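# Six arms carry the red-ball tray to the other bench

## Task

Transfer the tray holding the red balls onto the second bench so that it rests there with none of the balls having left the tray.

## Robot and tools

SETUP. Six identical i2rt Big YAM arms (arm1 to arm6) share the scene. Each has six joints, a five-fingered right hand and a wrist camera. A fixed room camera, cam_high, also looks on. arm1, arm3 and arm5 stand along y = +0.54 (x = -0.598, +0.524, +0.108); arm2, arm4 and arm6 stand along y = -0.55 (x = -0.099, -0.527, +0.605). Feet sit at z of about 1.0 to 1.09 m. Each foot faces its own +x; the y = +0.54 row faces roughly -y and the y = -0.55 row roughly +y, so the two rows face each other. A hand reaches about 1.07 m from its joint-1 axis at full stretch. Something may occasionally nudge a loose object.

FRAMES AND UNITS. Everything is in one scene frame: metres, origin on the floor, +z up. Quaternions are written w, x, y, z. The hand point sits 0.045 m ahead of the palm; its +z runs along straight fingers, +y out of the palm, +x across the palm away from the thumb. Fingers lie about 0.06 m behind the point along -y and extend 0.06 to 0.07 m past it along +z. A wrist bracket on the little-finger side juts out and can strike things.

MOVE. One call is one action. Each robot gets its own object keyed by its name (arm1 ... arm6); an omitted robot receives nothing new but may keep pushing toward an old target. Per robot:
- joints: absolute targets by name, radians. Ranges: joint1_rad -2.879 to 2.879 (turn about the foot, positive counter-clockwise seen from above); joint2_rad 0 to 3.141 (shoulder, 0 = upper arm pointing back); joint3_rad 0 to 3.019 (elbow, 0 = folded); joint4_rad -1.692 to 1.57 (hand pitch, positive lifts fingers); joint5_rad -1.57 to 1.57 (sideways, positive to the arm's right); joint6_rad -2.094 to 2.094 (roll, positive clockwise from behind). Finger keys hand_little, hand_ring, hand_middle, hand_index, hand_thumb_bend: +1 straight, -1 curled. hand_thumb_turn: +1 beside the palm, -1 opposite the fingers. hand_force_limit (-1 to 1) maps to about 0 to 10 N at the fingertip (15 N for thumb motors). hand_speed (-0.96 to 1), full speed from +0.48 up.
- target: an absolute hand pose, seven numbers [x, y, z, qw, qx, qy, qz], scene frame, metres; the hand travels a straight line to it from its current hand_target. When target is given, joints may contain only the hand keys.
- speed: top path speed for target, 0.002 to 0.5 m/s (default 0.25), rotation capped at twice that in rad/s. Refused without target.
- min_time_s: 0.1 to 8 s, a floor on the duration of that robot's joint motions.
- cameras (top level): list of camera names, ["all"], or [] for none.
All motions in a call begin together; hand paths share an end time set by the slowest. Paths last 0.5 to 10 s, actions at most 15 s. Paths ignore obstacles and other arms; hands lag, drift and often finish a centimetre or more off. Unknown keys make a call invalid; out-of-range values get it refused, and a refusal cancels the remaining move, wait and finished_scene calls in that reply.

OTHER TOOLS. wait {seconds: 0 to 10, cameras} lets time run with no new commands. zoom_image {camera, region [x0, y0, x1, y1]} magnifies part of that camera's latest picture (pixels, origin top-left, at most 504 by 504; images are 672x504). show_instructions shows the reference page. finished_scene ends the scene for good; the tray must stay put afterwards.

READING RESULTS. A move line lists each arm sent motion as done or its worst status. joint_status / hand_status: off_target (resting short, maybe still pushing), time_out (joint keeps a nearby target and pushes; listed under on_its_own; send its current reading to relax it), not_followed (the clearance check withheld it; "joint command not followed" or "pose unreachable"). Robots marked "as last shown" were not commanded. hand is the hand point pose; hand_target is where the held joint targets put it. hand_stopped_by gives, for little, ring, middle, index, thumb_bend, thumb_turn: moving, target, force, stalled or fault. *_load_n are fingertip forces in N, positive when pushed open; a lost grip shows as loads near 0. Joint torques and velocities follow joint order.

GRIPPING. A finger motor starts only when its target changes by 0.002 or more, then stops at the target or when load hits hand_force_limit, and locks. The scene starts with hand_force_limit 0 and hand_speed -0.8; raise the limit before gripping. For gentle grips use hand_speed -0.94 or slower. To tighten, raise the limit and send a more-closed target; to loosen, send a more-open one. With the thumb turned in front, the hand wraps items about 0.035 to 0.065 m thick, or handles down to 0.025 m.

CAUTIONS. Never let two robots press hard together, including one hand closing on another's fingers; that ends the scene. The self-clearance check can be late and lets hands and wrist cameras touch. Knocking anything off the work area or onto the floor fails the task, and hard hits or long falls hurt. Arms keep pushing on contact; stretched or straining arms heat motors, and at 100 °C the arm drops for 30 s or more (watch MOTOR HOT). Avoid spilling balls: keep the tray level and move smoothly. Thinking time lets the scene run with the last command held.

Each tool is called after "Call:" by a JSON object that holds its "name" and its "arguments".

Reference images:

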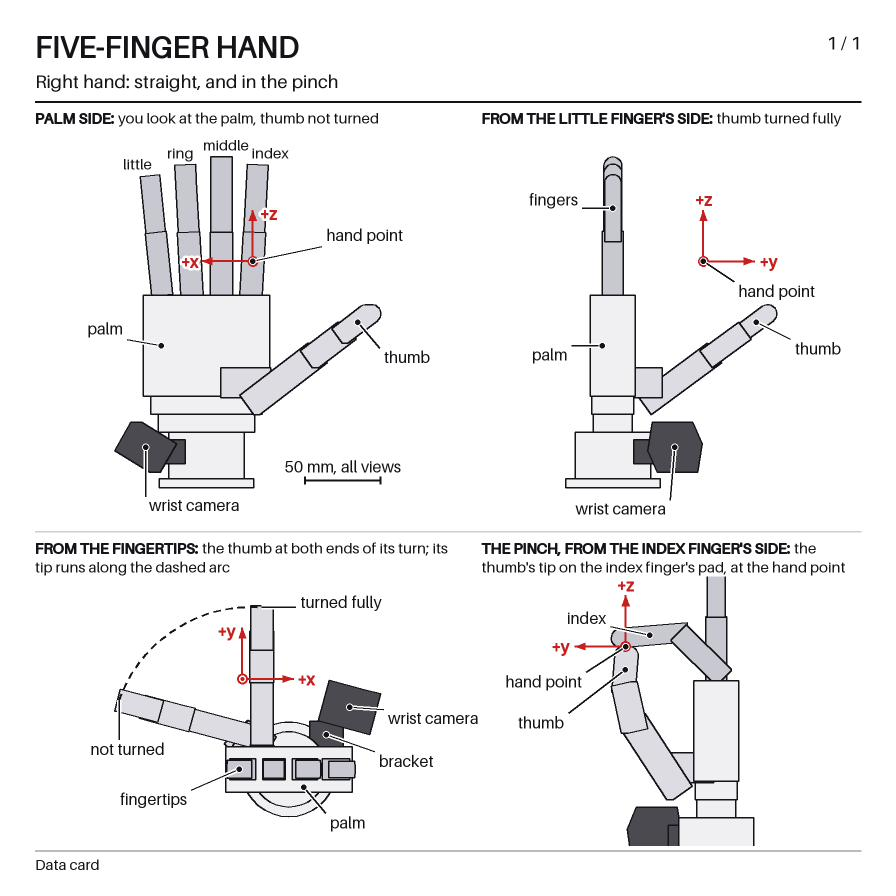

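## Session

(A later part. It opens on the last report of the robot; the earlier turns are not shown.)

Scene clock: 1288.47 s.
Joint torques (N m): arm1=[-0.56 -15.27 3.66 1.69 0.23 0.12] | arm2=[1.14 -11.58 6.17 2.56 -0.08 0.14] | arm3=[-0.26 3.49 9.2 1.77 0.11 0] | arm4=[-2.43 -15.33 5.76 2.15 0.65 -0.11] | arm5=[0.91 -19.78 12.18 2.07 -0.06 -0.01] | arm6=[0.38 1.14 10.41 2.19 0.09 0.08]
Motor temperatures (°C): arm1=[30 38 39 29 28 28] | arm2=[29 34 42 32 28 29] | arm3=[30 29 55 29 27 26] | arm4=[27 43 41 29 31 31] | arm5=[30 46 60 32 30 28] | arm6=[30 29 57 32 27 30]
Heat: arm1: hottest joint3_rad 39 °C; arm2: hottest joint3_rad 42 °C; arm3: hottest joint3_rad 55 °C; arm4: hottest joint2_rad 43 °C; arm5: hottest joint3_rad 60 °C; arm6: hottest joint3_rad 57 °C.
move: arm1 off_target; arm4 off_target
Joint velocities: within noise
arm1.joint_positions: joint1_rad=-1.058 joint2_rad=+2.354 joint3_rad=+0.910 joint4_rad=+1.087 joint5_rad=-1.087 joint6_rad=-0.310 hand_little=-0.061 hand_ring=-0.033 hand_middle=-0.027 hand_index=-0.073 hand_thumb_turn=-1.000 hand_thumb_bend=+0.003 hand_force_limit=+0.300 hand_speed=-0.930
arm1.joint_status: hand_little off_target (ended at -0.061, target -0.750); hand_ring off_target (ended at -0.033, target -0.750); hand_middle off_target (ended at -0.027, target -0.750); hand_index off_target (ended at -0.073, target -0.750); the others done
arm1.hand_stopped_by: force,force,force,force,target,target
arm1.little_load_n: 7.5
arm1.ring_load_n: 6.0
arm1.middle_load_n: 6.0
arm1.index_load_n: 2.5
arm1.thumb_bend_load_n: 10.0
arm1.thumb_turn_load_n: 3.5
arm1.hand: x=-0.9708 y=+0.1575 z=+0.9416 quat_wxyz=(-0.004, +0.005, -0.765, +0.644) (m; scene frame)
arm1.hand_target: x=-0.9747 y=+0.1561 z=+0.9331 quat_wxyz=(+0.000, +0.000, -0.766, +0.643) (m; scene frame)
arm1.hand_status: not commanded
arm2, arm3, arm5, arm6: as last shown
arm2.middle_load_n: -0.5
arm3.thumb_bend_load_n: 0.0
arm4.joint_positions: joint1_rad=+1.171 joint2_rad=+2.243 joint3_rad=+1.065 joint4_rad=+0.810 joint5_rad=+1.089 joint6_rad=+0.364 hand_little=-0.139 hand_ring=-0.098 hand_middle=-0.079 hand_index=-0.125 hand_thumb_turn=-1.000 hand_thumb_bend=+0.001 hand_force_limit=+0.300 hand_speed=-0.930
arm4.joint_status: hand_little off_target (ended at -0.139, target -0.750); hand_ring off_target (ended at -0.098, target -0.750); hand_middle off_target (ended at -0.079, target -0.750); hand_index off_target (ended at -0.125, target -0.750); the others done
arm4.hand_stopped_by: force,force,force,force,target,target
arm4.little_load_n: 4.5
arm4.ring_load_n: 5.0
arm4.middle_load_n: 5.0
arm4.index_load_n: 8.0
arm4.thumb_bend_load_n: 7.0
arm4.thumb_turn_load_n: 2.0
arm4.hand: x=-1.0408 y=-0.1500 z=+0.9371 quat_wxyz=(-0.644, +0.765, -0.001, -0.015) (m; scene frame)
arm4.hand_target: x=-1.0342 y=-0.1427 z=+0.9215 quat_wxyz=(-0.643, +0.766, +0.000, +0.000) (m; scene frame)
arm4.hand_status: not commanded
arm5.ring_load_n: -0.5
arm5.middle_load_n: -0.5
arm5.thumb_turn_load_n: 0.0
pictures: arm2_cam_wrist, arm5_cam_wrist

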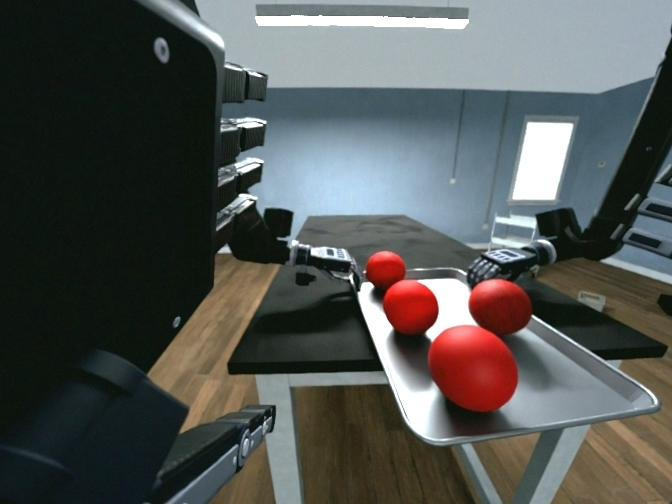

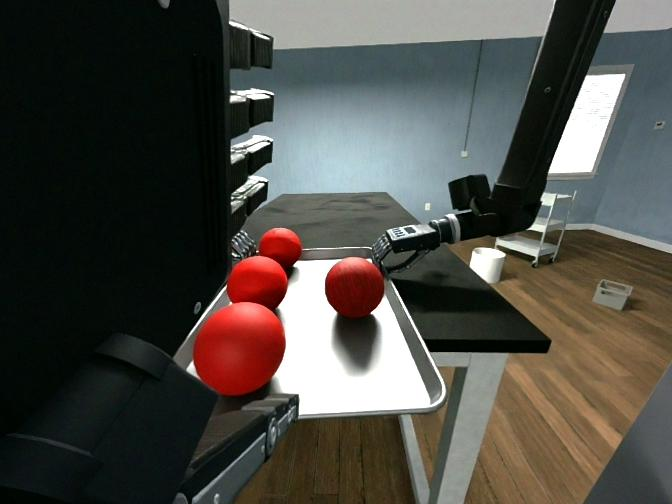

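Call:
{"name": "move", "arguments": {"arm1": {"target": [-0.93, 0.1585, 0.935, 0, 0, 0.766, -0.643], "speed": 0.04}, "arm4": {"target": [-0.989, -0.1405, 0.923, 0.643, -0.766, 0, 0], "speed": 0.04}, "cameras": ["arm5_cam_wrist", "arm2_cam_wrist"]}}

Call:
{"name": "move", "arguments": {"arm5": {"target": [-0.40, 0.22, 1.02, 0.2788, -0.2553, -0.6253, 0.6825], "speed": 0.25, "joints": {"hand_speed": 0.2, "hand_thumb_turn": -1, "hand_thumb_bend": 0.0}}, "arm2": {"target": [-0.42, -0.24, 1.02, 0.6718, -0.6155, -0.2784, 0.3036], "speed": 0.25, "joints": {"hand_speed": 0.2, "hand_thumb_turn": -1, "hand_thumb_bend": 0.0}}, "cameras": ["cam_high"]}}

Scene clock: 1431.03 s.
Joint torques (N m): arm1=[0.26 -15.5 1.09 1.99 0.08 0.23] | arm2=[1.14 -11.52 6.17 2.58 -0.08 0.14] | arm3=[-0.26 3.43 9.2 1.77 0.11 0.01] | arm4=[-3.78 -16.85 2.33 2.02 0.64 -0.32] | arm5=[1.03 -19.84 12.21 2.11 -0.06 -0.02] | arm6=[0.67 1.2 10.37 2.17 0.1 0.09]
Motor temperatures (°C): arm1=[30 36 37 28 28 28] | arm2=[28 34 42 32 28 29] | arm3=[30 28 56 29 27 26] | arm4=[27 41 40 29 31 31] | arm5=[29 47 62 32 30 28] | arm6=[30 29 58 32 27 30]
Heat: arm1: hottest joint3_rad 37 °C; arm2: hottest joint3_rad 42 °C; arm3: hottest joint3_rad 56 °C; arm4: hottest joint2_rad 41 °C; arm5: hottest joint3_rad 62 °C; arm6: hottest joint3_rad 58 °C.
move: arm1 off_target; arm4 off_target
Joint velocities: within noise
arm1.joint_positions: joint1_rad=-1.023 joint2_rad=+2.355 joint3_rad=+0.824 joint4_rad=+1.208 joint5_rad=-1.041 joint6_rad=-0.291 hand_little=-0.061 hand_ring=-0.033 hand_middle=-0.027 hand_index=-0.073 hand_thumb_turn=-1.000 hand_thumb_bend=+0.003 hand_force_limit=+0.300 hand_speed=-0.930
arm1.joint_status: not commanded
arm1.hand_stopped_by: force,force,force,force,target,target
arm1.little_load_n: 5.0
arm1.ring_load_n: 4.0
arm1.middle_load_n: 5.0
arm1.index_load_n: 4.5
arm1.thumb_bend_load_n: 9.0
arm1.thumb_turn_load_n: 0.0
arm1.hand: x=-0.9390 y=+0.1585 z=+0.9405 quat_wxyz=(+0.007, +0.007, -0.764, +0.645) (m; scene frame)
arm1.hand_target: x=-0.9299 y=+0.1587 z=+0.9350 quat_wxyz=(+0.000, +0.000, -0.766, +0.643) (m; scene frame)
arm1.hand_status: off_target (0.011 m and 1.1 deg from the pose sent, 0.041 m and 0.7 deg at the start)
arm2.joint_positions: joint1_rad=+0.778 joint2_rad=+1.978 joint3_rad=+0.664 joint4_rad=+1.565 joint5_rad=-0.720 joint6_rad=-1.110 hand_little=+1.000 hand_ring=+1.000 hand_middle=+1.000 hand_index=+1.000 hand_thumb_turn=+1.000 hand_thumb_bend=+1.000 hand_force_limit=+0.000 hand_speed=-0.800
arm2.joint_status: not commanded
arm2.hand_stopped_by: target,target,target,target,target,target
arm2.little_load_n: 0.0
arm2.ring_load_n: 0.0
arm2.middle_load_n: 0.0
arm2.index_load_n: -0.5
arm2.thumb_bend_load_n: 0.0
arm2.thumb_turn_load_n: 0.0
arm2.hand: x=-0.5895 y=-0.2193 z=+1.1489 quat_wxyz=(-0.763, +0.098, +0.631, -0.102) (m; scene frame)
arm2.hand_target: x=-0.5998 y=-0.2203 z=+1.1560 quat_wxyz=(-0.770, +0.086, +0.624, -0.105) (m; scene frame)
arm2.hand_status: not commanded
arm3, arm6: as last shown
arm3.ring_load_n: -0.5
arm4.joint_positions: joint1_rad=+1.141 joint2_rad=+2.232 joint3_rad=+0.985 joint4_rad=+0.924 joint5_rad=+1.048 joint6_rad=+0.352 hand_little=-0.139 hand_ring=-0.099 hand_middle=-0.079 hand_index=-0.125 hand_thumb_turn=-1.000 hand_thumb_bend=+0.001 hand_force_limit=+0.300 hand_speed=-0.930
arm4.joint_status: not commanded
arm4.hand_stopped_by: force,force,force,force,target,target
arm4.little_load_n: 0.0
arm4.ring_load_n: 0.5
arm4.middle_load_n: 1.0
arm4.index_load_n: 6.0
arm4.thumb_bend_load_n: 2.0
arm4.thumb_turn_load_n: 1.5
arm4.hand: x=-1.0156 y=-0.1476 z=+0.9373 quat_wxyz=(-0.646, +0.762, -0.008, -0.032) (m; scene frame)
arm4.hand_target: x=-0.9894 y=-0.1413 z=+0.9233 quat_wxyz=(-0.642, +0.766, +0.000, +0.000) (m; scene frame)
arm4.hand_status: off_target (0.031 m and 3.8 deg from the pose sent, 0.055 m and 1.7 deg at the start)
arm5.joint_positions: joint1_rad=-0.715 joint2_rad=+2.342 joint3_rad=+1.719 joint4_rad=+0.909 joint5_rad=+0.769 joint6_rad=-1.521 hand_little=+1.000 hand_ring=+1.000 hand_middle=+1.000 hand_index=+1.000 hand_thumb_turn=+1.000 hand_thumb_bend=+1.000 hand_force_limit=+0.000 hand_speed=-0.800
arm5.joint_status: not commanded
arm5.hand_stopped_by: target,target,target,target,target,target
arm5.little_load_n: 0.0
arm5.ring_load_n: 0.0
arm5.middle_load_n: 0.0
arm5.index_load_n: 0.0
arm5.thumb_bend_load_n: 0.0
arm5.thumb_turn_load_n: 0.0
arm5.hand: x=-0.5899 y=+0.0828 z=+1.1543 quat_wxyz=(+0.765, -0.076, -0.630, +0.104) (m; scene frame)
arm5.hand_target: x=-0.5993 y=+0.0805 z=+1.1560 quat_wxyz=(+0.773, -0.084, -0.620, +0.106) (m; scene frame)
arm5.hand_status: not commanded
pictures: arm2_cam_wrist, arm5_cam_wrist

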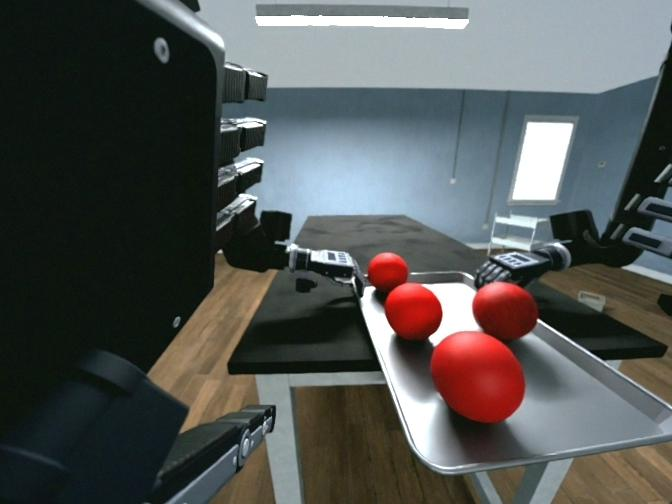

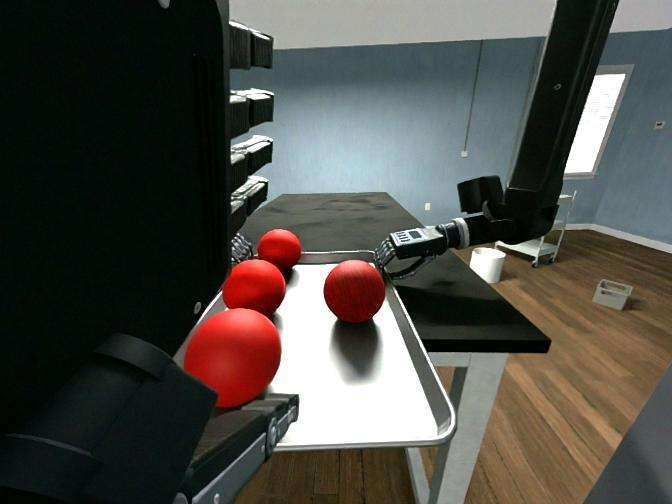

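Scene clock: 1435.23 s.
Joint torques (N m): arm1=[0.32 -15.44 1.09 1.98 0.08 0.22] | arm2=[-0.5 -8.88 0.73 2.88 0.08 0.18] | arm3=[-0.21 3.49 9.22 1.74 0.11 0] | arm4=[-3.6 -16.5 2.43 2.02 0.64 -0.3] | arm5=[0.67 -12.04 3.37 2.52 -0.11 0.17] | arm6=[0.5 1.08 10.37 2.18 0.09 0.09]
Motor temperatures (°C): arm1=[30 36 37 28 28 28] | arm2=[28 34 41 32 28 29] | arm3=[30 28 56 29 27 26] | arm4=[27 41 40 29 31 31] | arm5=[29 46 61 32 30 28] | arm6=[30 29 58 32 27 30]
Heat: arm1: hottest joint3_rad 37 °C; arm2: hottest joint3_rad 41 °C; arm3: hottest joint3_rad 56 °C; arm4: hottest joint2_rad 41 °C; arm5: hottest joint3_rad 61 °C; arm6: hottest joint3_rad 58 °C.
move: arm2 off_target; arm5 off_target
Joint velocities: within noise
arm1, arm3, arm4, arm6: as last shown
arm1.joint_positions: joint1_rad=-1.023 joint2_rad=+2.355 joint3_rad=+0.824 joint4_rad=+1.209 joint5_rad=-1.041 joint6_rad=-0.291 hand_little=-0.061 hand_ring=-0.033 hand_middle=-0.027 hand_index=-0.073 hand_thumb_turn=-1.000 hand_thumb_bend=+0.003 hand_force_limit=+0.300 hand_speed=-0.930
arm1.thumb_bend_load_n: 9.5
arm1.hand: x=-0.9391 y=+0.1585 z=+0.9405 quat_wxyz=(+0.007, +0.007, -0.764, +0.645) (m; scene frame)
arm1.hand_target: x=-0.9299 y=+0.1586 z=+0.9351 quat_wxyz=(+0.000, +0.000, -0.766, +0.643) (m; scene frame)
arm2.joint_positions: joint1_rad=+0.617 joint2_rad=+2.030 joint3_rad=+0.322 joint4_rad=+1.565 joint5_rad=-0.239 joint6_rad=-0.049 hand_little=+1.000 hand_ring=+1.000 hand_middle=+1.000 hand_index=+1.000 hand_thumb_turn=-1.000 hand_thumb_bend=+0.000 hand_force_limit=+0.000 hand_speed=+0.200
arm2.joint_status: all done
arm2.hand_stopped_by: target,target,target,target,target,target
arm2.little_load_n: 0.0
arm2.ring_load_n: 0.0
arm2.middle_load_n: -0.5
arm2.index_load_n: 0.0
arm2.thumb_bend_load_n: 0.0
arm2.thumb_turn_load_n: 0.0
arm2.hand: x=-0.4246 y=-0.2407 z=+1.0227 quat_wxyz=(-0.596, +0.677, +0.333, -0.276) (m; scene frame)
arm2.hand_target: x=-0.4202 y=-0.2398 z=+1.0206 quat_wxyz=(-0.596, +0.681, +0.324, -0.276) (m; scene frame)
arm2.hand_status: off_target (0.005 m and 13.2 deg from the pose sent, 0.214 m and 77.7 deg at the start; a joint's target at an end of its range on 126 of 126 steps)
arm3.ring_load_n: 0.0
arm4.joint_positions: joint1_rad=+1.141 joint2_rad=+2.232 joint3_rad=+0.985 joint4_rad=+0.925 joint5_rad=+1.048 joint6_rad=+0.352 hand_little=-0.139 hand_ring=-0.099 hand_middle=-0.079 hand_index=-0.125 hand_thumb_turn=-1.000 hand_thumb_bend=+0.001 hand_force_limit=+0.300 hand_speed=-0.930
arm4.hand: x=-1.0156 y=-0.1476 z=+0.9374 quat_wxyz=(-0.646, +0.762, -0.008, -0.032) (m; scene frame)
arm4.hand_target: x=-0.9894 y=-0.1412 z=+0.9234 quat_wxyz=(-0.642, +0.766, +0.000, +0.000) (m; scene frame)
arm5.joint_positions: joint1_rad=-1.108 joint2_rad=+2.080 joint3_rad=+0.742 joint4_rad=+1.444 joint5_rad=-0.384 joint6_rad=+0.016 hand_little=+1.000 hand_ring=+1.000 hand_middle=+1.000 hand_index=+1.000 hand_thumb_turn=-1.000 hand_thumb_bend=+0.000 hand_force_limit=+0.000 hand_speed=+0.200
arm5.joint_status: all done
arm5.hand_stopped_by: target,target,target,target,target,target
arm5.little_load_n: 0.0
arm5.ring_load_n: -0.5
arm5.middle_load_n: 0.0
arm5.index_load_n: 0.0
arm5.thumb_bend_load_n: 0.0
arm5.thumb_turn_load_n: 0.0
arm5.hand: x=-0.4021 y=+0.2162 z=+1.0298 quat_wxyz=(+0.283, -0.249, -0.625, +0.683) (m; scene frame)
arm5.hand_target: x=-0.3999 y=+0.2200 z=+1.0201 quat_wxyz=(+0.279, -0.255, -0.626, +0.682) (m; scene frame)
arm5.hand_status: off_target (0.011 m and 0.9 deg from the pose sent, 0.270 m and 91.4 deg at the start)
pictures: cam_high

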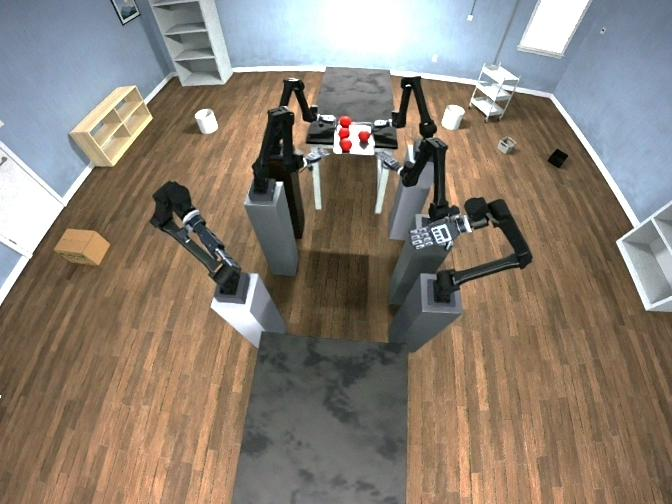

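Call:
{"name": "move", "arguments": {"arm5": {"target": [-0.45, 0.20, 0.81, 0.2788, -0.2553, -0.6253, 0.6825], "speed": 0.2}, "arm2": {"target": [-0.51, -0.20, 0.81, 0.6718, -0.6155, -0.2784, 0.3036], "speed": 0.2}, "cameras": ["cam_high", "arm5_cam_wrist", "arm2_cam_wrist"]}}

Call:
{"name": "zoom_image", "arguments": {"camera": "cam_high", "region": [260, 70, 460, 230]}}

Scene clock: 1489.80 s.
Joint torques (N m): arm1=[0.26 -15.38 1.07 1.99 0.08 0.22] | arm2=[1.14 -13.04 0.7 2.81 0.07 0.13] | arm3=[-0.26 3.49 9.22 1.76 0.11 0] | arm4=[-3.66 -16.91 2.35 2.1 0.64 -0.3] | arm5=[0.5 -15.68 3.47 2.5 -0.12 0.04] | arm6=[0.67 1.14 10.35 2.18 0.1 0.06]
Motor temperatures (°C): arm1=[30 37 37 28 27 28] | arm2=[28 32 39 32 28 29] | arm3=[30 28 56 29 27 26] | arm4=[27 46 38 29 31 31] | arm5=[29 41 52 32 30 28] | arm6=[30 29 58 32 27 30]
Heat: arm1: hottest joint2_rad 37 °C; arm2: hottest joint3_rad 39 °C; arm3: hottest joint3_rad 56 °C; arm4: hottest joint2_rad 46 °C; arm5: hottest joint3_rad 52 °C; arm6: hottest joint3_rad 58 °C.
move: arm2 off_target; arm5 off_target
Joint velocities: within noise
arm1, arm3, arm4, arm6: as last shown
arm1.little_load_n: 4.5
arm1.index_load_n: 4.0
arm1.thumb_bend_load_n: 9.0
arm2.joint_positions: joint1_rad=+0.730 joint2_rad=+2.656 joint3_rad=+0.842 joint4_rad=+1.567 joint5_rad=-0.117 joint6_rad=-0.033 hand_little=+1.000 hand_ring=+1.000 hand_middle=+1.000 hand_index=+1.000 hand_thumb_turn=-1.000 hand_thumb_bend=+0.000 hand_force_limit=+0.000 hand_speed=+0.200
arm2.joint_status: not commanded
arm2.hand_stopped_by: target,target,target,target,target,target
arm2.little_load_n: 0.0
arm2.ring_load_n: 0.0
arm2.middle_load_n: 0.0
arm2.index_load_n: 0.0
arm2.thumb_bend_load_n: 0.0
arm2.thumb_turn_load_n: 0.0
arm2.hand: x=-0.5061 y=-0.1948 z=+0.8117 quat_wxyz=(-0.559, +0.710, +0.341, -0.260) (m; scene frame)
arm2.hand_target: x=-0.5103 y=-0.1996 z=+0.8103 quat_wxyz=(-0.560, +0.708, +0.339, -0.266) (m; scene frame)
arm2.hand_status: off_target (0.007 m and 19.0 deg from the pose sent, 0.233 m and 13.1 deg at the start; a joint's target at an end of its range on 61 of 61 steps)
arm3.little_load_n: -0.5
arm4.index_load_n: 5.5
arm5.joint_positions: joint1_rad=-1.113 joint2_rad=+2.671 joint3_rad=+1.148 joint4_rad=+1.551 joint5_rad=-0.402 joint6_rad=+0.014 hand_little=+1.000 hand_ring=+1.000 hand_middle=+1.000 hand_index=+1.000 hand_thumb_turn=-1.000 hand_thumb_bend=+0.000 hand_force_limit=+0.000 hand_speed=+0.200
arm5.joint_status: not commanded
arm5.hand_stopped_by: target,target,target,target,target,target
arm5.little_load_n: 0.0
arm5.ring_load_n: 0.0
arm5.middle_load_n: 0.0
arm5.index_load_n: 0.0
arm5.thumb_bend_load_n: 0.0
arm5.thumb_turn_load_n: 0.0
arm5.hand: x=-0.4463 y=+0.1957 z=+0.8145 quat_wxyz=(+0.261, -0.264, -0.647, +0.666) (m; scene frame)
arm5.hand_target: x=-0.4502 y=+0.2000 z=+0.8101 quat_wxyz=(+0.269, -0.260, -0.644, +0.668) (m; scene frame)
arm5.hand_status: off_target (0.007 m and 3.9 deg from the pose sent, 0.226 m and 0.9 deg at the start; a joint's target at an end of its range on 48 of 61 steps)
pictures: arm2_cam_wrist, arm5_cam_wrist, cam_high

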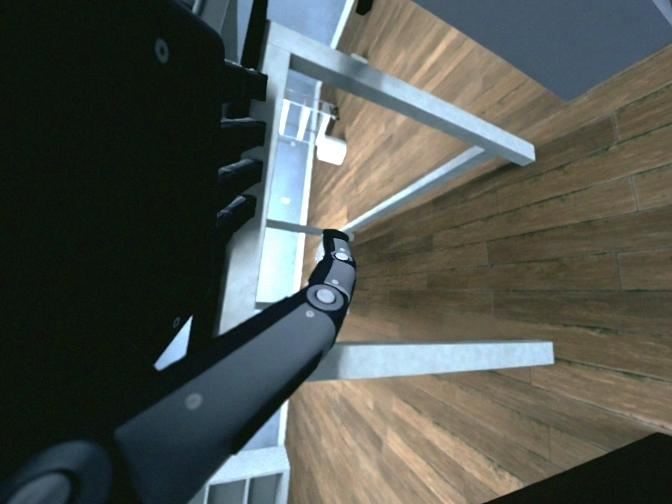

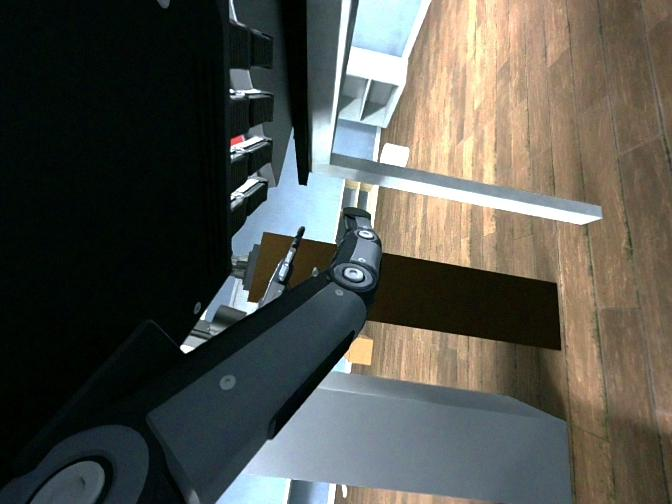

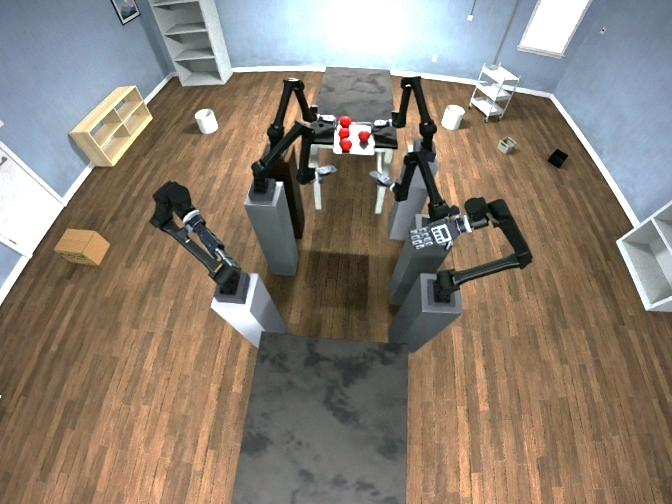

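Scaled by 2.520.

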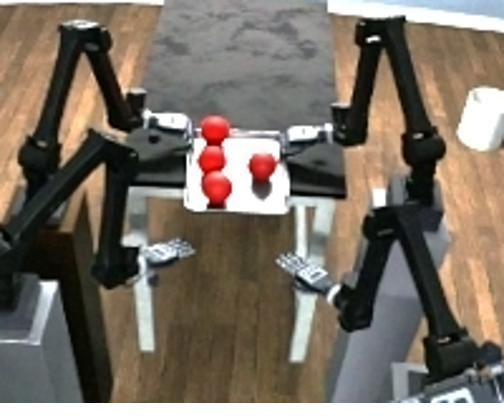

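Call:
{"name": "move", "arguments": {"arm5": {"target": [-0.665, 0.085, 0.80, 0.2788, -0.2553, -0.6253, 0.6825], "speed": 0.12}, "arm2": {"target": [-0.69, -0.095, 0.80, 0.6718, -0.6155, -0.2784, 0.3036], "speed": 0.12}, "cameras": ["cam_high", "arm5_cam_wrist", "arm2_cam_wrist"]}}

Call:
{"name": "zoom_image", "arguments": {"camera": "cam_high", "region": [300, 90, 420, 190]}}

Scene clock: 1503.07 s.
Joint torques (N m): arm1=[0.21 -15.44 1.07 1.99 0.08 0.23] | arm2=[1.03 -16.56 5.49 1.77 0.1 0.16] | arm3=[-0.32 3.43 9.21 1.76 0.11 0] | arm4=[-3.66 -16.67 2.3 2.02 0.61 -0.32] | arm5=[2.2 -21.07 10.3 1.28 0.05 0.2] | arm6=[0.56 1.26 10.36 2.25 0.09 0.06]
Motor temperatures (°C): arm1=[29 38 36 28 27 28] | arm2=[28 33 39 32 28 29] | arm3=[30 28 56 29 27 26] | arm4=[27 46 38 29 31 31] | arm5=[29 42 52 32 30 28] | arm6=[29 29 58 32 27 30]
Heat: arm1: hottest joint2_rad 38 °C; arm2: hottest joint3_rad 39 °C; arm3: hottest joint3_rad 56 °C; arm4: hottest joint2_rad 46 °C; arm5: hottest joint3_rad 52 °C; arm6: hottest joint3_rad 58 °C.
move: arm2 off_target; arm5 off_target
Joint velocities: within noise
arm1, arm3, arm4, arm6: as last shown
arm1.little_load_n: 5.0
arm1.ring_load_n: 4.5
arm2.joint_positions: joint1_rad=+0.843 joint2_rad=+2.883 joint3_rad=+1.479 joint4_rad=+1.490 joint5_rad=+0.035 joint6_rad=-0.006 hand_little=+1.000 hand_ring=+1.000 hand_middle=+1.000 hand_index=+1.000 hand_thumb_turn=-1.000 hand_thumb_bend=+0.000 hand_force_limit=+0.000 hand_speed=+0.200
arm2.joint_status: not commanded
arm2.hand_stopped_by: target,target,target,target,target,target
arm2.little_load_n: 0.0
arm2.ring_load_n: -0.5
arm2.middle_load_n: 0.0
arm2.index_load_n: 0.0
arm2.thumb_bend_load_n: 0.0
arm2.thumb_turn_load_n: 0.0
arm2.hand: x=-0.6831 y=-0.0906 z=+0.8072 quat_wxyz=(-0.675, +0.614, +0.280, -0.298) (m; scene frame)
arm2.hand_target: x=-0.6898 y=-0.0953 z=+0.8003 quat_wxyz=(-0.672, +0.616, +0.278, -0.304) (m; scene frame)
arm2.hand_status: off_target (0.011 m and 0.8 deg from the pose sent, 0.210 m and 19.0 deg at the start)
arm3.little_load_n: 0.0
arm4.index_load_n: 6.0
arm5.joint_positions: joint1_rad=-1.099 joint2_rad=+2.941 joint3_rad=+2.044 joint4_rad=+0.997 joint5_rad=-0.365 joint6_rad=+0.014 hand_little=+1.000 hand_ring=+1.000 hand_middle=+1.000 hand_index=+1.000 hand_thumb_turn=-1.000 hand_thumb_bend=+0.000 hand_force_limit=+0.000 hand_speed=+0.200
arm5.joint_status: not commanded
arm5.hand_stopped_by: target,target,target,target,target,target
arm5.little_load_n: 0.0
arm5.ring_load_n: 0.0
arm5.middle_load_n: 0.0
arm5.index_load_n: 0.0
arm5.thumb_bend_load_n: 0.0
arm5.thumb_turn_load_n: 0.0
arm5.hand: x=-0.6655 y=+0.0939 z=+0.8109 quat_wxyz=(+0.286, -0.254, -0.625, +0.680) (m; scene frame)
arm5.hand_target: x=-0.6639 y=+0.0857 z=+0.8005 quat_wxyz=(+0.279, -0.255, -0.626, +0.682) (m; scene frame)
arm5.hand_status: off_target (0.014 m and 0.8 deg from the pose sent, 0.246 m and 3.9 deg at the start)
pictures: arm2_cam_wrist, arm5_cam_wrist, cam_high

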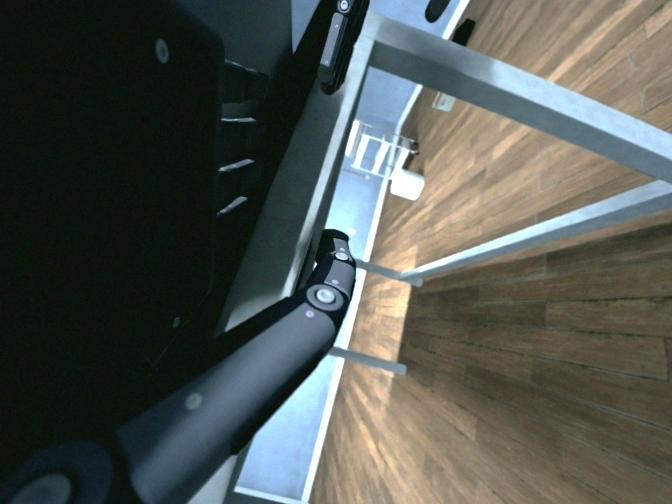

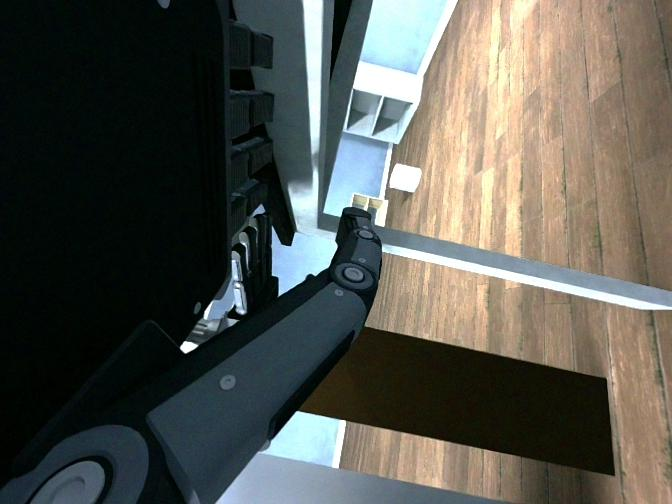

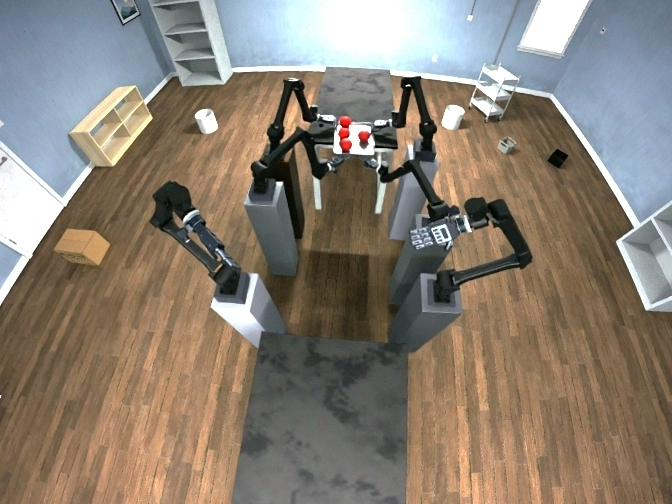

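Scaled by 4.200.

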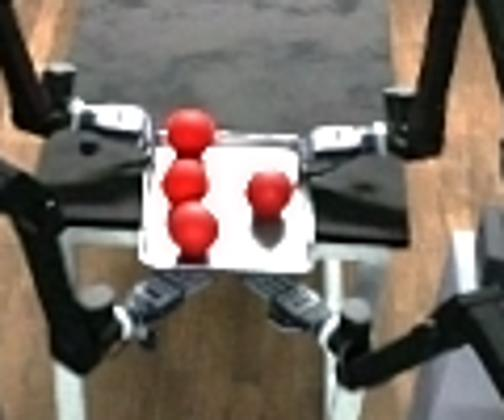

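Call:
{"name": "move", "arguments": {"arm5": {"target": [-0.665, 0.08, 0.838, 0.2788, -0.2553, -0.6253, 0.6825], "speed": 0.05}, "arm2": {"target": [-0.69, -0.095, 0.838, 0.6718, -0.6155, -0.2784, 0.3036], "speed": 0.05}}}

Call:
{"name": "move", "arguments": {"arm5": {"target": [-0.665, 0.08, 0.86, 0.2788, -0.2553, -0.6253, 0.6825], "speed": 0.04}, "arm2": {"target": [-0.69, -0.095, 0.86, 0.6718, -0.6155, -0.2784, 0.3036], "speed": 0.04}, "cameras": ["cam_high"]}}

Scene clock: 1512.77 s.
Joint torques (N m): arm1=[0.26 -15.56 1.07 1.99 0.08 0.22] | arm2=[0.97 -19.96 3.17 1.74 0.07 0.16] | arm3=[-0.32 3.43 9.21 1.77 0.11 0] | arm4=[-4.07 -16.62 2.36 2.04 0.63 -0.3] | arm5=[2.2 -25.05 6.28 1.29 0.1 0.19] | arm6=[0.73 1.14 10.41 2.29 0.08 0.06]
Motor temperatures (°C): arm1=[29 38 36 28 27 28] | arm2=[28 33 40 32 28 29] | arm3=[30 28 56 29 27 26] | arm4=[27 46 37 29 31 31] | arm5=[29 44 52 32 30 28] | arm6=[29 29 58 32 27 30]
Heat: arm1: hottest joint2_rad 38 °C; arm2: hottest joint3_rad 40 °C; arm3: hottest joint3_rad 56 °C; arm4: hottest joint2_rad 46 °C; arm5: hottest joint3_rad 52 °C; arm6: hottest joint3_rad 58 °C.
move: arm2 off_target; arm5 done
Joint velocities: within noise
arm1, arm3, arm4, arm6: as last shown
arm1.little_load_n: 4.5
arm1.index_load_n: 4.5
arm2.joint_positions: joint1_rad=+0.843 joint2_rad=+2.839 joint3_rad=+1.420 joint4_rad=+1.480 joint5_rad=+0.035 joint6_rad=-0.006 hand_little=+1.000 hand_ring=+1.000 hand_middle=+1.000 hand_index=+1.000 hand_thumb_turn=-1.000 hand_thumb_bend=+0.000 hand_force_limit=+0.000 hand_speed=+0.200
arm2.joint_status: not commanded
arm2.hand_stopped_by: target,target,target,target,target,target
arm2.little_load_n: 0.5
arm2.ring_load_n: 0.0
arm2.middle_load_n: 0.0
arm2.index_load_n: 0.0
arm2.thumb_bend_load_n: 0.0
arm2.thumb_turn_load_n: 0.0
arm2.hand: x=-0.6766 y=-0.0961 z=+0.8159 quat_wxyz=(-0.667, +0.623, +0.284, -0.294) (m; scene frame)
arm2.hand_target: x=-0.6900 y=-0.0952 z=+0.8379 quat_wxyz=(-0.672, +0.615, +0.278, -0.304) (m; scene frame)
arm2.hand_status: off_target (0.026 m and 1.6 deg from the pose sent, 0.032 m and 0.8 deg at the start)
arm4.middle_load_n: 0.5
arm4.thumb_bend_load_n: 2.5
arm5.joint_positions: joint1_rad=-1.092 joint2_rad=+2.901 joint3_rad=+2.023 joint4_rad=+0.982 joint5_rad=-0.360 joint6_rad=+0.014 hand_little=+1.000 hand_ring=+1.000 hand_middle=+1.000 hand_index=+1.000 hand_thumb_turn=-1.000 hand_thumb_bend=+0.000 hand_force_limit=+0.000 hand_speed=+0.200
arm5.joint_status: not commanded
arm5.hand_stopped_by: target,target,target,target,target,target
arm5.little_load_n: 0.0
arm5.ring_load_n: 0.0
arm5.middle_load_n: 0.0
arm5.index_load_n: 0.0
arm5.thumb_bend_load_n: 0.0
arm5.thumb_turn_load_n: 0.0
arm5.hand: x=-0.6682 y=+0.0870 z=+0.8328 quat_wxyz=(+0.286, -0.252, -0.624, +0.682) (m; scene frame)
arm5.hand_target: x=-0.6651 y=+0.0801 z=+0.8380 quat_wxyz=(+0.279, -0.255, -0.625, +0.683) (m; scene frame)
arm5.hand_status: done (0.009 m and 1.0 deg from the pose sent, 0.030 m and 0.8 deg at the start)
arm6.ring_load_n: 0.5
pictures: none

Scene clock: 1514.13 s.
Joint torques (N m): arm1=[0.21 -15.44 1.09 1.98 0.08 0.22] | arm2=[0.97 -20.13 3.25 1.78 0.06 0.16] | arm3=[-0.26 3.43 9.2 1.76 0.11 0] | arm4=[-3.9 -16.5 2.33 2.07 0.62 -0.3] | arm5=[2.14 -25.17 6.32 1.29 0.1 0.2] | arm6=[0.62 1.2 10.36 2.19 0.1 0.08]
Motor temperatures (°C): arm1=[29 38 36 28 27 28] | arm2=[28 33 40 32 28 29] | arm3=[30 28 56 29 27 26] | arm4=[27 46 37 29 31 31] | arm5=[29 44 52 32 30 28] | arm6=[29 29 58 32 27 30]
Heat: arm1: hottest joint2_rad 38 °C; arm2: hottest joint3_rad 40 °C; arm3: hottest joint3_rad 56 °C; arm4: hottest joint2_rad 46 °C; arm5: hottest joint3_rad 52 °C; arm6: hottest joint3_rad 58 °C.
move: arm2 off_target; arm5 done
Joint velocities: within noise
arm1, arm4: as last shown
arm1.ring_load_n: 4.0
arm2.joint_positions: joint1_rad=+0.843 joint2_rad=+2.785 joint3_rad=+1.375 joint4_rad=+1.468 joint5_rad=+0.035 joint6_rad=-0.006 hand_little=+1.000 hand_ring=+1.000 hand_middle=+1.000 hand_index=+1.000 hand_thumb_turn=-1.000 hand_thumb_bend=+0.000 hand_force_limit=+0.000 hand_speed=+0.200
arm2.joint_status: not commanded
arm2.hand_stopped_by: target,target,target,target,target,target
arm2.little_load_n: 0.0
arm2.ring_load_n: 0.0
arm2.middle_load_n: 0.0
arm2.index_load_n: 0.0
arm2.thumb_bend_load_n: 0.0
arm2.thumb_turn_load_n: 0.0
arm2.hand: x=-0.6767 y=-0.0963 z=+0.8362 quat_wxyz=(-0.666, +0.624, +0.284, -0.294) (m; scene frame)
arm2.hand_target: x=-0.6900 y=-0.0952 z=+0.8599 quat_wxyz=(-0.672, +0.615, +0.278, -0.304) (m; scene frame)
arm2.hand_status: off_target (0.027 m and 1.8 deg from the pose sent, 0.046 m and 1.6 deg at the start)
arm3.joint_positions: joint1_rad=+0.131 joint2_rad=+0.610 joint3_rad=+1.382 joint4_rad=-1.436 joint5_rad=+0.089 joint6_rad=-1.113 hand_little=+1.000 hand_ring=+1.000 hand_middle=+1.000 hand_index=+1.000 hand_thumb_turn=+1.000 hand_thumb_bend=+1.000 hand_force_limit=+0.000 hand_speed=-0.800
arm3.joint_status: not commanded
arm3.hand_stopped_by: target,target,target,target,target,target
arm3.little_load_n: 0.0
arm3.ring_load_n: 0.0
arm3.middle_load_n: 0.0
arm3.index_load_n: 0.0
arm3.thumb_bend_load_n: 0.0
arm3.thumb_turn_load_n: 0.0
arm3.hand: x=+0.4881 y=+0.3367 z=+1.4687 quat_wxyz=(+0.245, +0.500, -0.746, +0.365) (m; scene frame)
arm3.hand_target: x=+0.4880 y=+0.3372 z=+1.4793 quat_wxyz=(+0.250, +0.496, -0.742, +0.376) (m; scene frame)
arm3.hand_status: not commanded
arm4.middle_load_n: 1.0
arm5.joint_positions: joint1_rad=-1.092 joint2_rad=+2.849 joint3_rad=+1.977 joint4_rad=+0.976 joint5_rad=-0.360 joint6_rad=+0.014 hand_little=+1.000 hand_ring=+1.000 hand_middle=+1.000 hand_index=+1.000 hand_thumb_turn=-1.000 hand_thumb_bend=+0.000 hand_force_limit=+0.000 hand_speed=+0.200
arm5.joint_status: not commanded
arm5.hand_stopped_by: target,target,target,target,target,target
arm5.little_load_n: 0.0
arm5.ring_load_n: 0.0
arm5.middle_load_n: 0.0
arm5.index_load_n: 0.0
arm5.thumb_bend_load_n: 0.0
arm5.thumb_turn_load_n: 0.0
arm5.hand: x=-0.6683 y=+0.0871 z=+0.8538 quat_wxyz=(+0.286, -0.252, -0.624, +0.682) (m; scene frame)
arm5.hand_target: x=-0.6650 y=+0.0801 z=+0.8598 quat_wxyz=(+0.279, -0.255, -0.625, +0.683) (m; scene frame)
arm5.hand_status: done (0.010 m and 0.9 deg from the pose sent, 0.028 m and 0.9 deg at the start)
arm6.joint_positions: joint1_rad=-0.493 joint2_rad=+0.613 joint3_rad=+1.441 joint4_rad=-1.236 joint5_rad=+0.146 joint6_rad=-1.234 hand_little=+1.000 hand_ring=+1.000 hand_middle=+1.000 hand_index=+1.000 hand_thumb_turn=+1.000 hand_thumb_bend=+1.000 hand_force_limit=+0.000 hand_speed=-0.800
arm6.joint_status: not commanded
arm6.hand_stopped_by: target,target,target,target,target,target
arm6.little_load_n: 0.0
arm6.ring_load_n: 0.0
arm6.middle_load_n: 0.0
arm6.index_load_n: 0.0
arm6.thumb_bend_load_n: 0.0
arm6.thumb_turn_load_n: 0.0
arm6.hand: x=+0.7739 y=-0.3801 z=+1.6091 quat_wxyz=(-0.317, +0.787, +0.279, +0.449) (m; scene frame)
arm6.hand_target: x=+0.7729 y=-0.3820 z=+1.6204 quat_wxyz=(-0.325, +0.781, +0.276, +0.457) (m; scene frame)
arm6.hand_status: not commanded
pictures: cam_high

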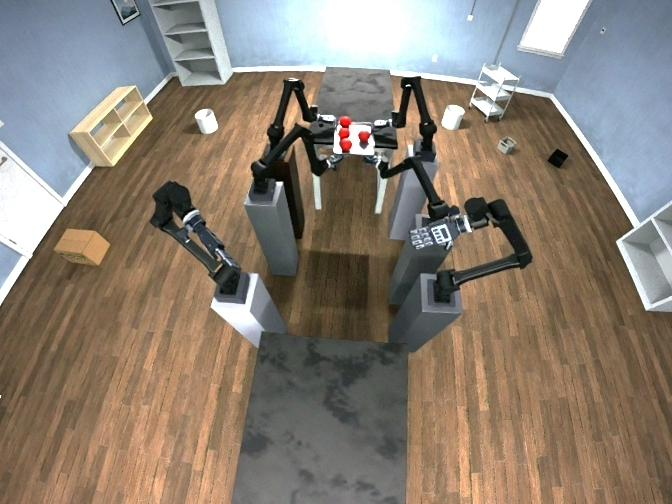

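Call:
{"name": "move", "arguments": {"arm5": {"target": [-0.665, 0.080, 0.868, 0.2788, -0.2553, -0.6253, 0.6825], "speed": 0.05}, "arm2": {"target": [-0.690, -0.095, 0.875, 0.6718, -0.6155, -0.2784, 0.3036], "speed": 0.05}, "cameras": ["cam_high"]}}

Call:
{"name": "zoom_image", "arguments": {"camera": "cam_high", "region": [300, 90, 420, 190]}}

Scene clock: 1544.00 s.
Joint torques (N m): arm1=[0.15 -15.44 1.06 1.99 0.08 0.22] | arm2=[0.91 -20.84 3.32 2.03 0.05 0.16] | arm3=[-0.26 3.55 9.2 1.77 0.11 0] | arm4=[-3.6 -16.62 2.35 2.03 0.64 -0.31] | arm5=[2.08 -25.52 6.3 1.26 0.1 0.19] | arm6=[0.26 1.26 10.43 2.19 0.09 0.07]
Motor temperatures (°C): arm1=[29 38 36 28 27 28] | arm2=[28 37 39 32 28 29] | arm3=[30 28 56 29 27 26] | arm4=[27 46 37 29 31 31] | arm5=[29 47 51 32 30 28] | arm6=[29 29 58 32 27 30]
Heat: arm1: hottest joint2_rad 38 °C; arm2: hottest joint3_rad 39 °C; arm3: hottest joint3_rad 56 °C; arm4: hottest joint2_rad 46 °C; arm5: hottest joint3_rad 51 °C; arm6: hottest joint3_rad 58 °C.
move: arm2 off_target; arm5 off_target
Joint velocities: within noise
arm1, arm3, arm4, arm6: as last shown
arm1.joint_positions: joint1_rad=-1.023 joint2_rad=+2.355 joint3_rad=+0.824 joint4_rad=+1.209 joint5_rad=-1.041 joint6_rad=-0.290 hand_little=-0.061 hand_ring=-0.033 hand_middle=-0.027 hand_index=-0.073 hand_thumb_turn=-1.000 hand_thumb_bend=+0.003 hand_force_limit=+0.300 hand_speed=-0.930
arm1.thumb_turn_load_n: 0.5
arm1.hand: x=-0.9390 y=+0.1585 z=+0.9405 quat_wxyz=(+0.007, +0.007, -0.764, +0.645) (m; scene frame)
arm1.hand_target: x=-0.9299 y=+0.1587 z=+0.9351 quat_wxyz=(+0.000, +0.000, -0.766, +0.643) (m; scene frame)
arm2.joint_positions: joint1_rad=+0.843 joint2_rad=+2.761 joint3_rad=+1.344 joint4_rad=+1.454 joint5_rad=+0.035 joint6_rad=-0.006 hand_little=+1.000 hand_ring=+1.000 hand_middle=+1.000 hand_index=+1.000 hand_thumb_turn=-1.000 hand_thumb_bend=+0.000 hand_force_limit=+0.000 hand_speed=+0.200
arm2.joint_status: not commanded
arm2.hand_stopped_by: target,target,target,target,target,target
arm2.little_load_n: 0.0
arm2.ring_load_n: 0.0
arm2.middle_load_n: 0.0
arm2.index_load_n: 0.0
arm2.thumb_bend_load_n: 0.0
arm2.thumb_turn_load_n: 0.0
arm2.hand: x=-0.6728 y=-0.0995 z=+0.8396 quat_wxyz=(-0.660, +0.630, +0.287, -0.290) (m; scene frame)
arm2.hand_target: x=-0.6898 y=-0.0953 z=+0.8745 quat_wxyz=(-0.672, +0.615, +0.278, -0.304) (m; scene frame)
arm2.hand_status: off_target (0.040 m and 2.8 deg from the pose sent, 0.041 m and 1.8 deg at the start)
arm4.joint_positions: joint1_rad=+1.141 joint2_rad=+2.232 joint3_rad=+0.984 joint4_rad=+0.925 joint5_rad=+1.048 joint6_rad=+0.351 hand_little=-0.139 hand_ring=-0.099 hand_middle=-0.079 hand_index=-0.125 hand_thumb_turn=-1.000 hand_thumb_bend=+0.001 hand_force_limit=+0.300 hand_speed=-0.930
arm4.index_load_n: 5.5
arm4.hand: x=-1.0152 y=-0.1475 z=+0.9373 quat_wxyz=(-0.646, +0.762, -0.008, -0.032) (m; scene frame)
arm4.hand_target: x=-0.9893 y=-0.1412 z=+0.9234 quat_wxyz=(-0.642, +0.766, +0.000, +0.000) (m; scene frame)
arm5.joint_positions: joint1_rad=-1.092 joint2_rad=+2.834 joint3_rad=+1.962 joint4_rad=+0.972 joint5_rad=-0.360 joint6_rad=+0.014 hand_little=+1.000 hand_ring=+1.000 hand_middle=+1.000 hand_index=+1.000 hand_thumb_turn=-1.000 hand_thumb_bend=+0.000 hand_force_limit=+0.000 hand_speed=+0.200
arm5.joint_status: not commanded
arm5.hand_stopped_by: target,target,target,target,target,target
arm5.little_load_n: 0.0
arm5.ring_load_n: 0.0
arm5.middle_load_n: 0.0
arm5.index_load_n: 0.0
arm5.thumb_bend_load_n: 0.0
arm5.thumb_turn_load_n: 0.0
arm5.hand: x=-0.6677 y=+0.0874 z=+0.8589 quat_wxyz=(+0.285, -0.253, -0.625, +0.681) (m; scene frame)
arm5.hand_target: x=-0.6651 y=+0.0801 z=+0.8680 quat_wxyz=(+0.279, -0.255, -0.625, +0.683) (m; scene frame)
arm5.hand_status: off_target (0.012 m and 0.8 deg from the pose sent, 0.016 m and 0.9 deg at the start)
arm6.thumb_turn_load_n: -0.5
pictures: cam_high

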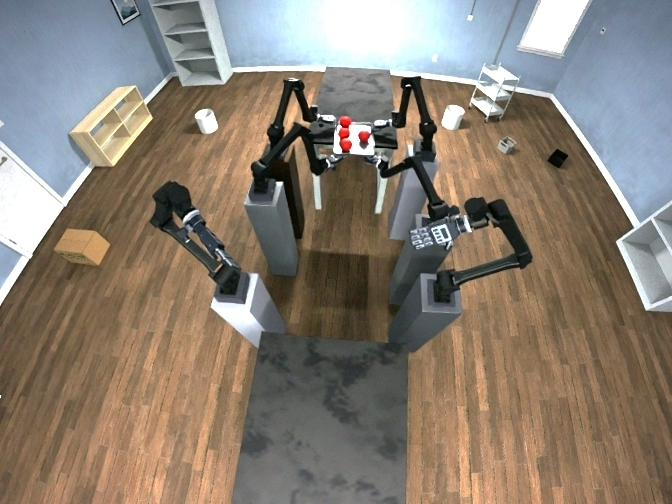

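Scaled by 4.200.

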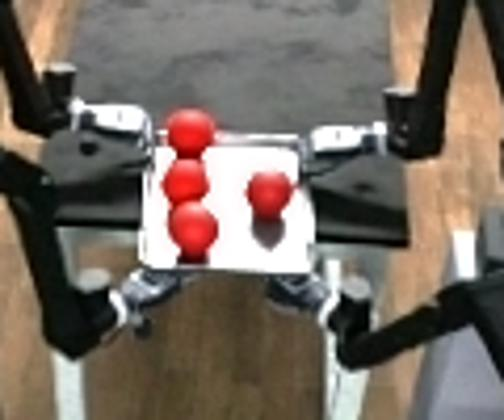

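Call:
{"name": "move", "arguments": {"arm5": {"target": [-0.665, 0.080, 0.885, 0.2788, -0.2553, -0.6253, 0.6825], "speed": 0.05}, "arm2": {"target": [-0.690, -0.095, 0.888, 0.6718, -0.6155, -0.2784, 0.3036], "speed": 0.05}, "arm1": {"target": [-0.930, 0.1587, 0.950, 0, 0, -0.766, 0.643], "speed": 0.05}, "arm4": {"target": [-0.9893, -0.1412, 0.945, -0.643, 0.766, 0, 0], "speed": 0.05}, "cameras": ["cam_high"]}}

Call:
{"name": "zoom_image", "arguments": {"camera": "cam_high", "region": [300, 90, 420, 190]}}

Scene clock: 1557.97 s.
Joint torques (N m): arm1=[-0.09 -18.84 0.75 0.99 -0.11 0.24] | arm2=[0.97 -21.71 3.55 2.41 0.02 0.16] | arm3=[-0.21 3.49 9.18 1.77 0.11 0] | arm4=[-2.32 -17.85 3.64 1.37 0.35 -0.13] | arm5=[2.14 -25.99 6.43 1.39 0.09 0.2] | arm6=[0.5 1.14 10.33 2.24 0.09 0.06]
Motor temperatures (°C): arm1=[29 38 36 28 27 28] | arm2=[28 36 39 32 28 29] | arm3=[30 28 56 29 27 26] | arm4=[27 46 37 29 31 31] | arm5=[29 50 51 32 30 28] | arm6=[29 29 58 32 27 30]
Heat: arm1: hottest joint2_rad 38 °C; arm2: hottest joint3_rad 39 °C; arm3: hottest joint3_rad 56 °C; arm4: hottest joint2_rad 46 °C; arm5: hottest joint3_rad 51 °C; arm6: hottest joint3_rad 58 °C.
move: arm1 done; arm2 off_target; arm4 done; arm5 off_target
Joint velocities: arm1=[within noise] | arm2=[within noise] | arm3=[within noise] | arm4=[within noise] | arm5=[within noise] | arm6=[-0.015 -0.044 -0.002 -0.012 -0.007 -0.007]
arm1.joint_positions: joint1_rad=-1.021 joint2_rad=+2.349 joint3_rad=+0.809 joint4_rad=+1.209 joint5_rad=-1.037 joint6_rad=-0.291 hand_little=-0.061 hand_ring=-0.034 hand_middle=-0.027 hand_index=-0.073 hand_thumb_turn=-1.000 hand_thumb_bend=+0.003 hand_force_limit=+0.300 hand_speed=-0.930
arm1.joint_status: not commanded
arm1.hand_stopped_by: force,force,force,force,target,target
arm1.little_load_n: 1.0
arm1.ring_load_n: 2.5
arm1.middle_load_n: 5.5
arm1.index_load_n: 7.0
arm1.thumb_bend_load_n: 9.5
arm1.thumb_turn_load_n: 2.0
arm1.hand: x=-0.9334 y=+0.1606 z=+0.9405 quat_wxyz=(+0.004, +0.004, -0.766, +0.643) (m; scene frame)
arm1.hand_target: x=-0.9301 y=+0.1587 z=+0.9498 quat_wxyz=(+0.000, +0.000, -0.766, +0.643) (m; scene frame)
arm1.hand_status: done (0.010 m and 0.7 deg from the pose sent, 0.013 m and 1.2 deg at the start)
arm2.joint_positions: joint1_rad=+0.843 joint2_rad=+2.742 joint3_rad=+1.317 joint4_rad=+1.437 joint5_rad=+0.035 joint6_rad=-0.006 hand_little=+1.000 hand_ring=+1.000 hand_middle=+1.000 hand_index=+1.000 hand_thumb_turn=-1.000 hand_thumb_bend=+0.000 hand_force_limit=+0.000 hand_speed=+0.200
arm2.joint_status: not commanded
arm2.hand_stopped_by: target,target,target,target,target,target
arm2.little_load_n: 0.0
arm2.ring_load_n: 0.0
arm2.middle_load_n: 0.0
arm2.index_load_n: 0.0
arm2.thumb_bend_load_n: 0.0
arm2.thumb_turn_load_n: 0.0
arm2.hand: x=-0.6682 y=-0.1034 z=+0.8395 quat_wxyz=(-0.652, +0.639, +0.291, -0.287) (m; scene frame)
arm2.hand_target: x=-0.6896 y=-0.0955 z=+0.8871 quat_wxyz=(-0.672, +0.615, +0.278, -0.304) (m; scene frame)
arm2.hand_status: off_target (0.054 m and 4.2 deg from the pose sent, 0.052 m and 2.8 deg at the start)
arm3, arm6: as last shown
arm3.middle_load_n: 0.5
arm4.joint_positions: joint1_rad=+1.122 joint2_rad=+2.193 joint3_rad=+0.950 joint4_rad=+0.902 joint5_rad=+1.055 joint6_rad=+0.333 hand_little=-0.139 hand_ring=-0.099 hand_middle=-0.080 hand_index=-0.126 hand_thumb_turn=-1.000 hand_thumb_bend=+0.000 hand_force_limit=+0.300 hand_speed=-0.930
arm4.joint_status: not commanded
arm4.hand_stopped_by: force,force,force,force,target,target
arm4.little_load_n: 0.0
arm4.ring_load_n: 0.0
arm4.middle_load_n: 0.0
arm4.index_load_n: 0.0
arm4.thumb_bend_load_n: 0.0
arm4.thumb_turn_load_n: 0.0
arm4.hand: x=-0.9957 y=-0.1425 z=+0.9455 quat_wxyz=(-0.645, +0.764, -0.006, -0.011) (m; scene frame)
arm4.hand_target: x=-0.9893 y=-0.1413 z=+0.9449 quat_wxyz=(-0.643, +0.766, +0.000, +0.000) (m; scene frame)
arm4.hand_status: done (0.007 m and 1.4 deg from the pose sent, 0.028 m and 3.8 deg at the start)
arm5.joint_positions: joint1_rad=-1.090 joint2_rad=+2.803 joint3_rad=+1.930 joint4_rad=+0.961 joint5_rad=-0.359 joint6_rad=+0.013 hand_little=+1.000 hand_ring=+1.000 hand_middle=+1.000 hand_index=+1.000 hand_thumb_turn=-1.000 hand_thumb_bend=+0.000 hand_force_limit=+0.000 hand_speed=+0.200
arm5.joint_status: not commanded
arm5.hand_stopped_by: target,target,target,target,target,target
arm5.little_load_n: 0.0
arm5.ring_load_n: 0.0
arm5.middle_load_n: 0.0
arm5.index_load_n: 0.0
arm5.thumb_bend_load_n: 0.0
arm5.thumb_turn_load_n: 0.0
arm5.hand: x=-0.6645 y=+0.0873 z=+0.8667 quat_wxyz=(+0.282, -0.256, -0.629, +0.678) (m; scene frame)
arm5.hand_target: x=-0.6652 y=+0.0800 z=+0.8848 quat_wxyz=(+0.279, -0.255, -0.625, +0.683) (m; scene frame)
arm5.hand_status: off_target (0.020 m and 0.7 deg from the pose sent, 0.027 m and 0.8 deg at the start)
arm6.thumb_turn_load_n: 0.0
pictures: cam_high

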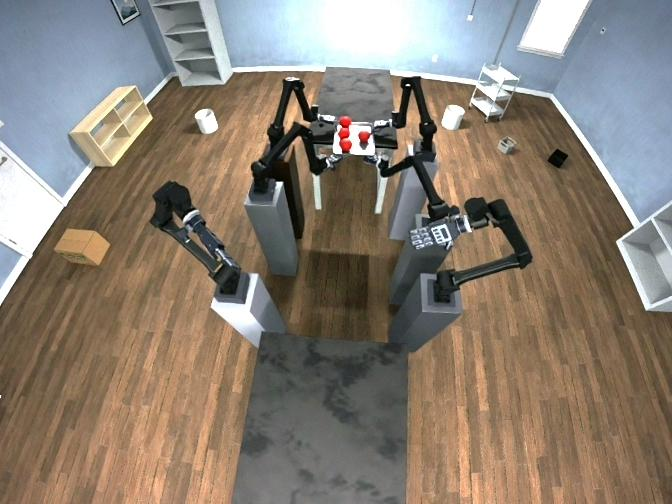

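Scaled by 4.200.

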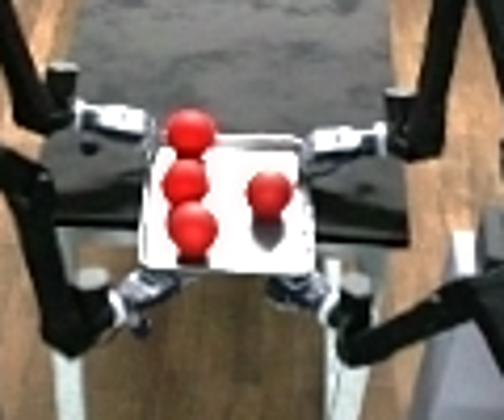

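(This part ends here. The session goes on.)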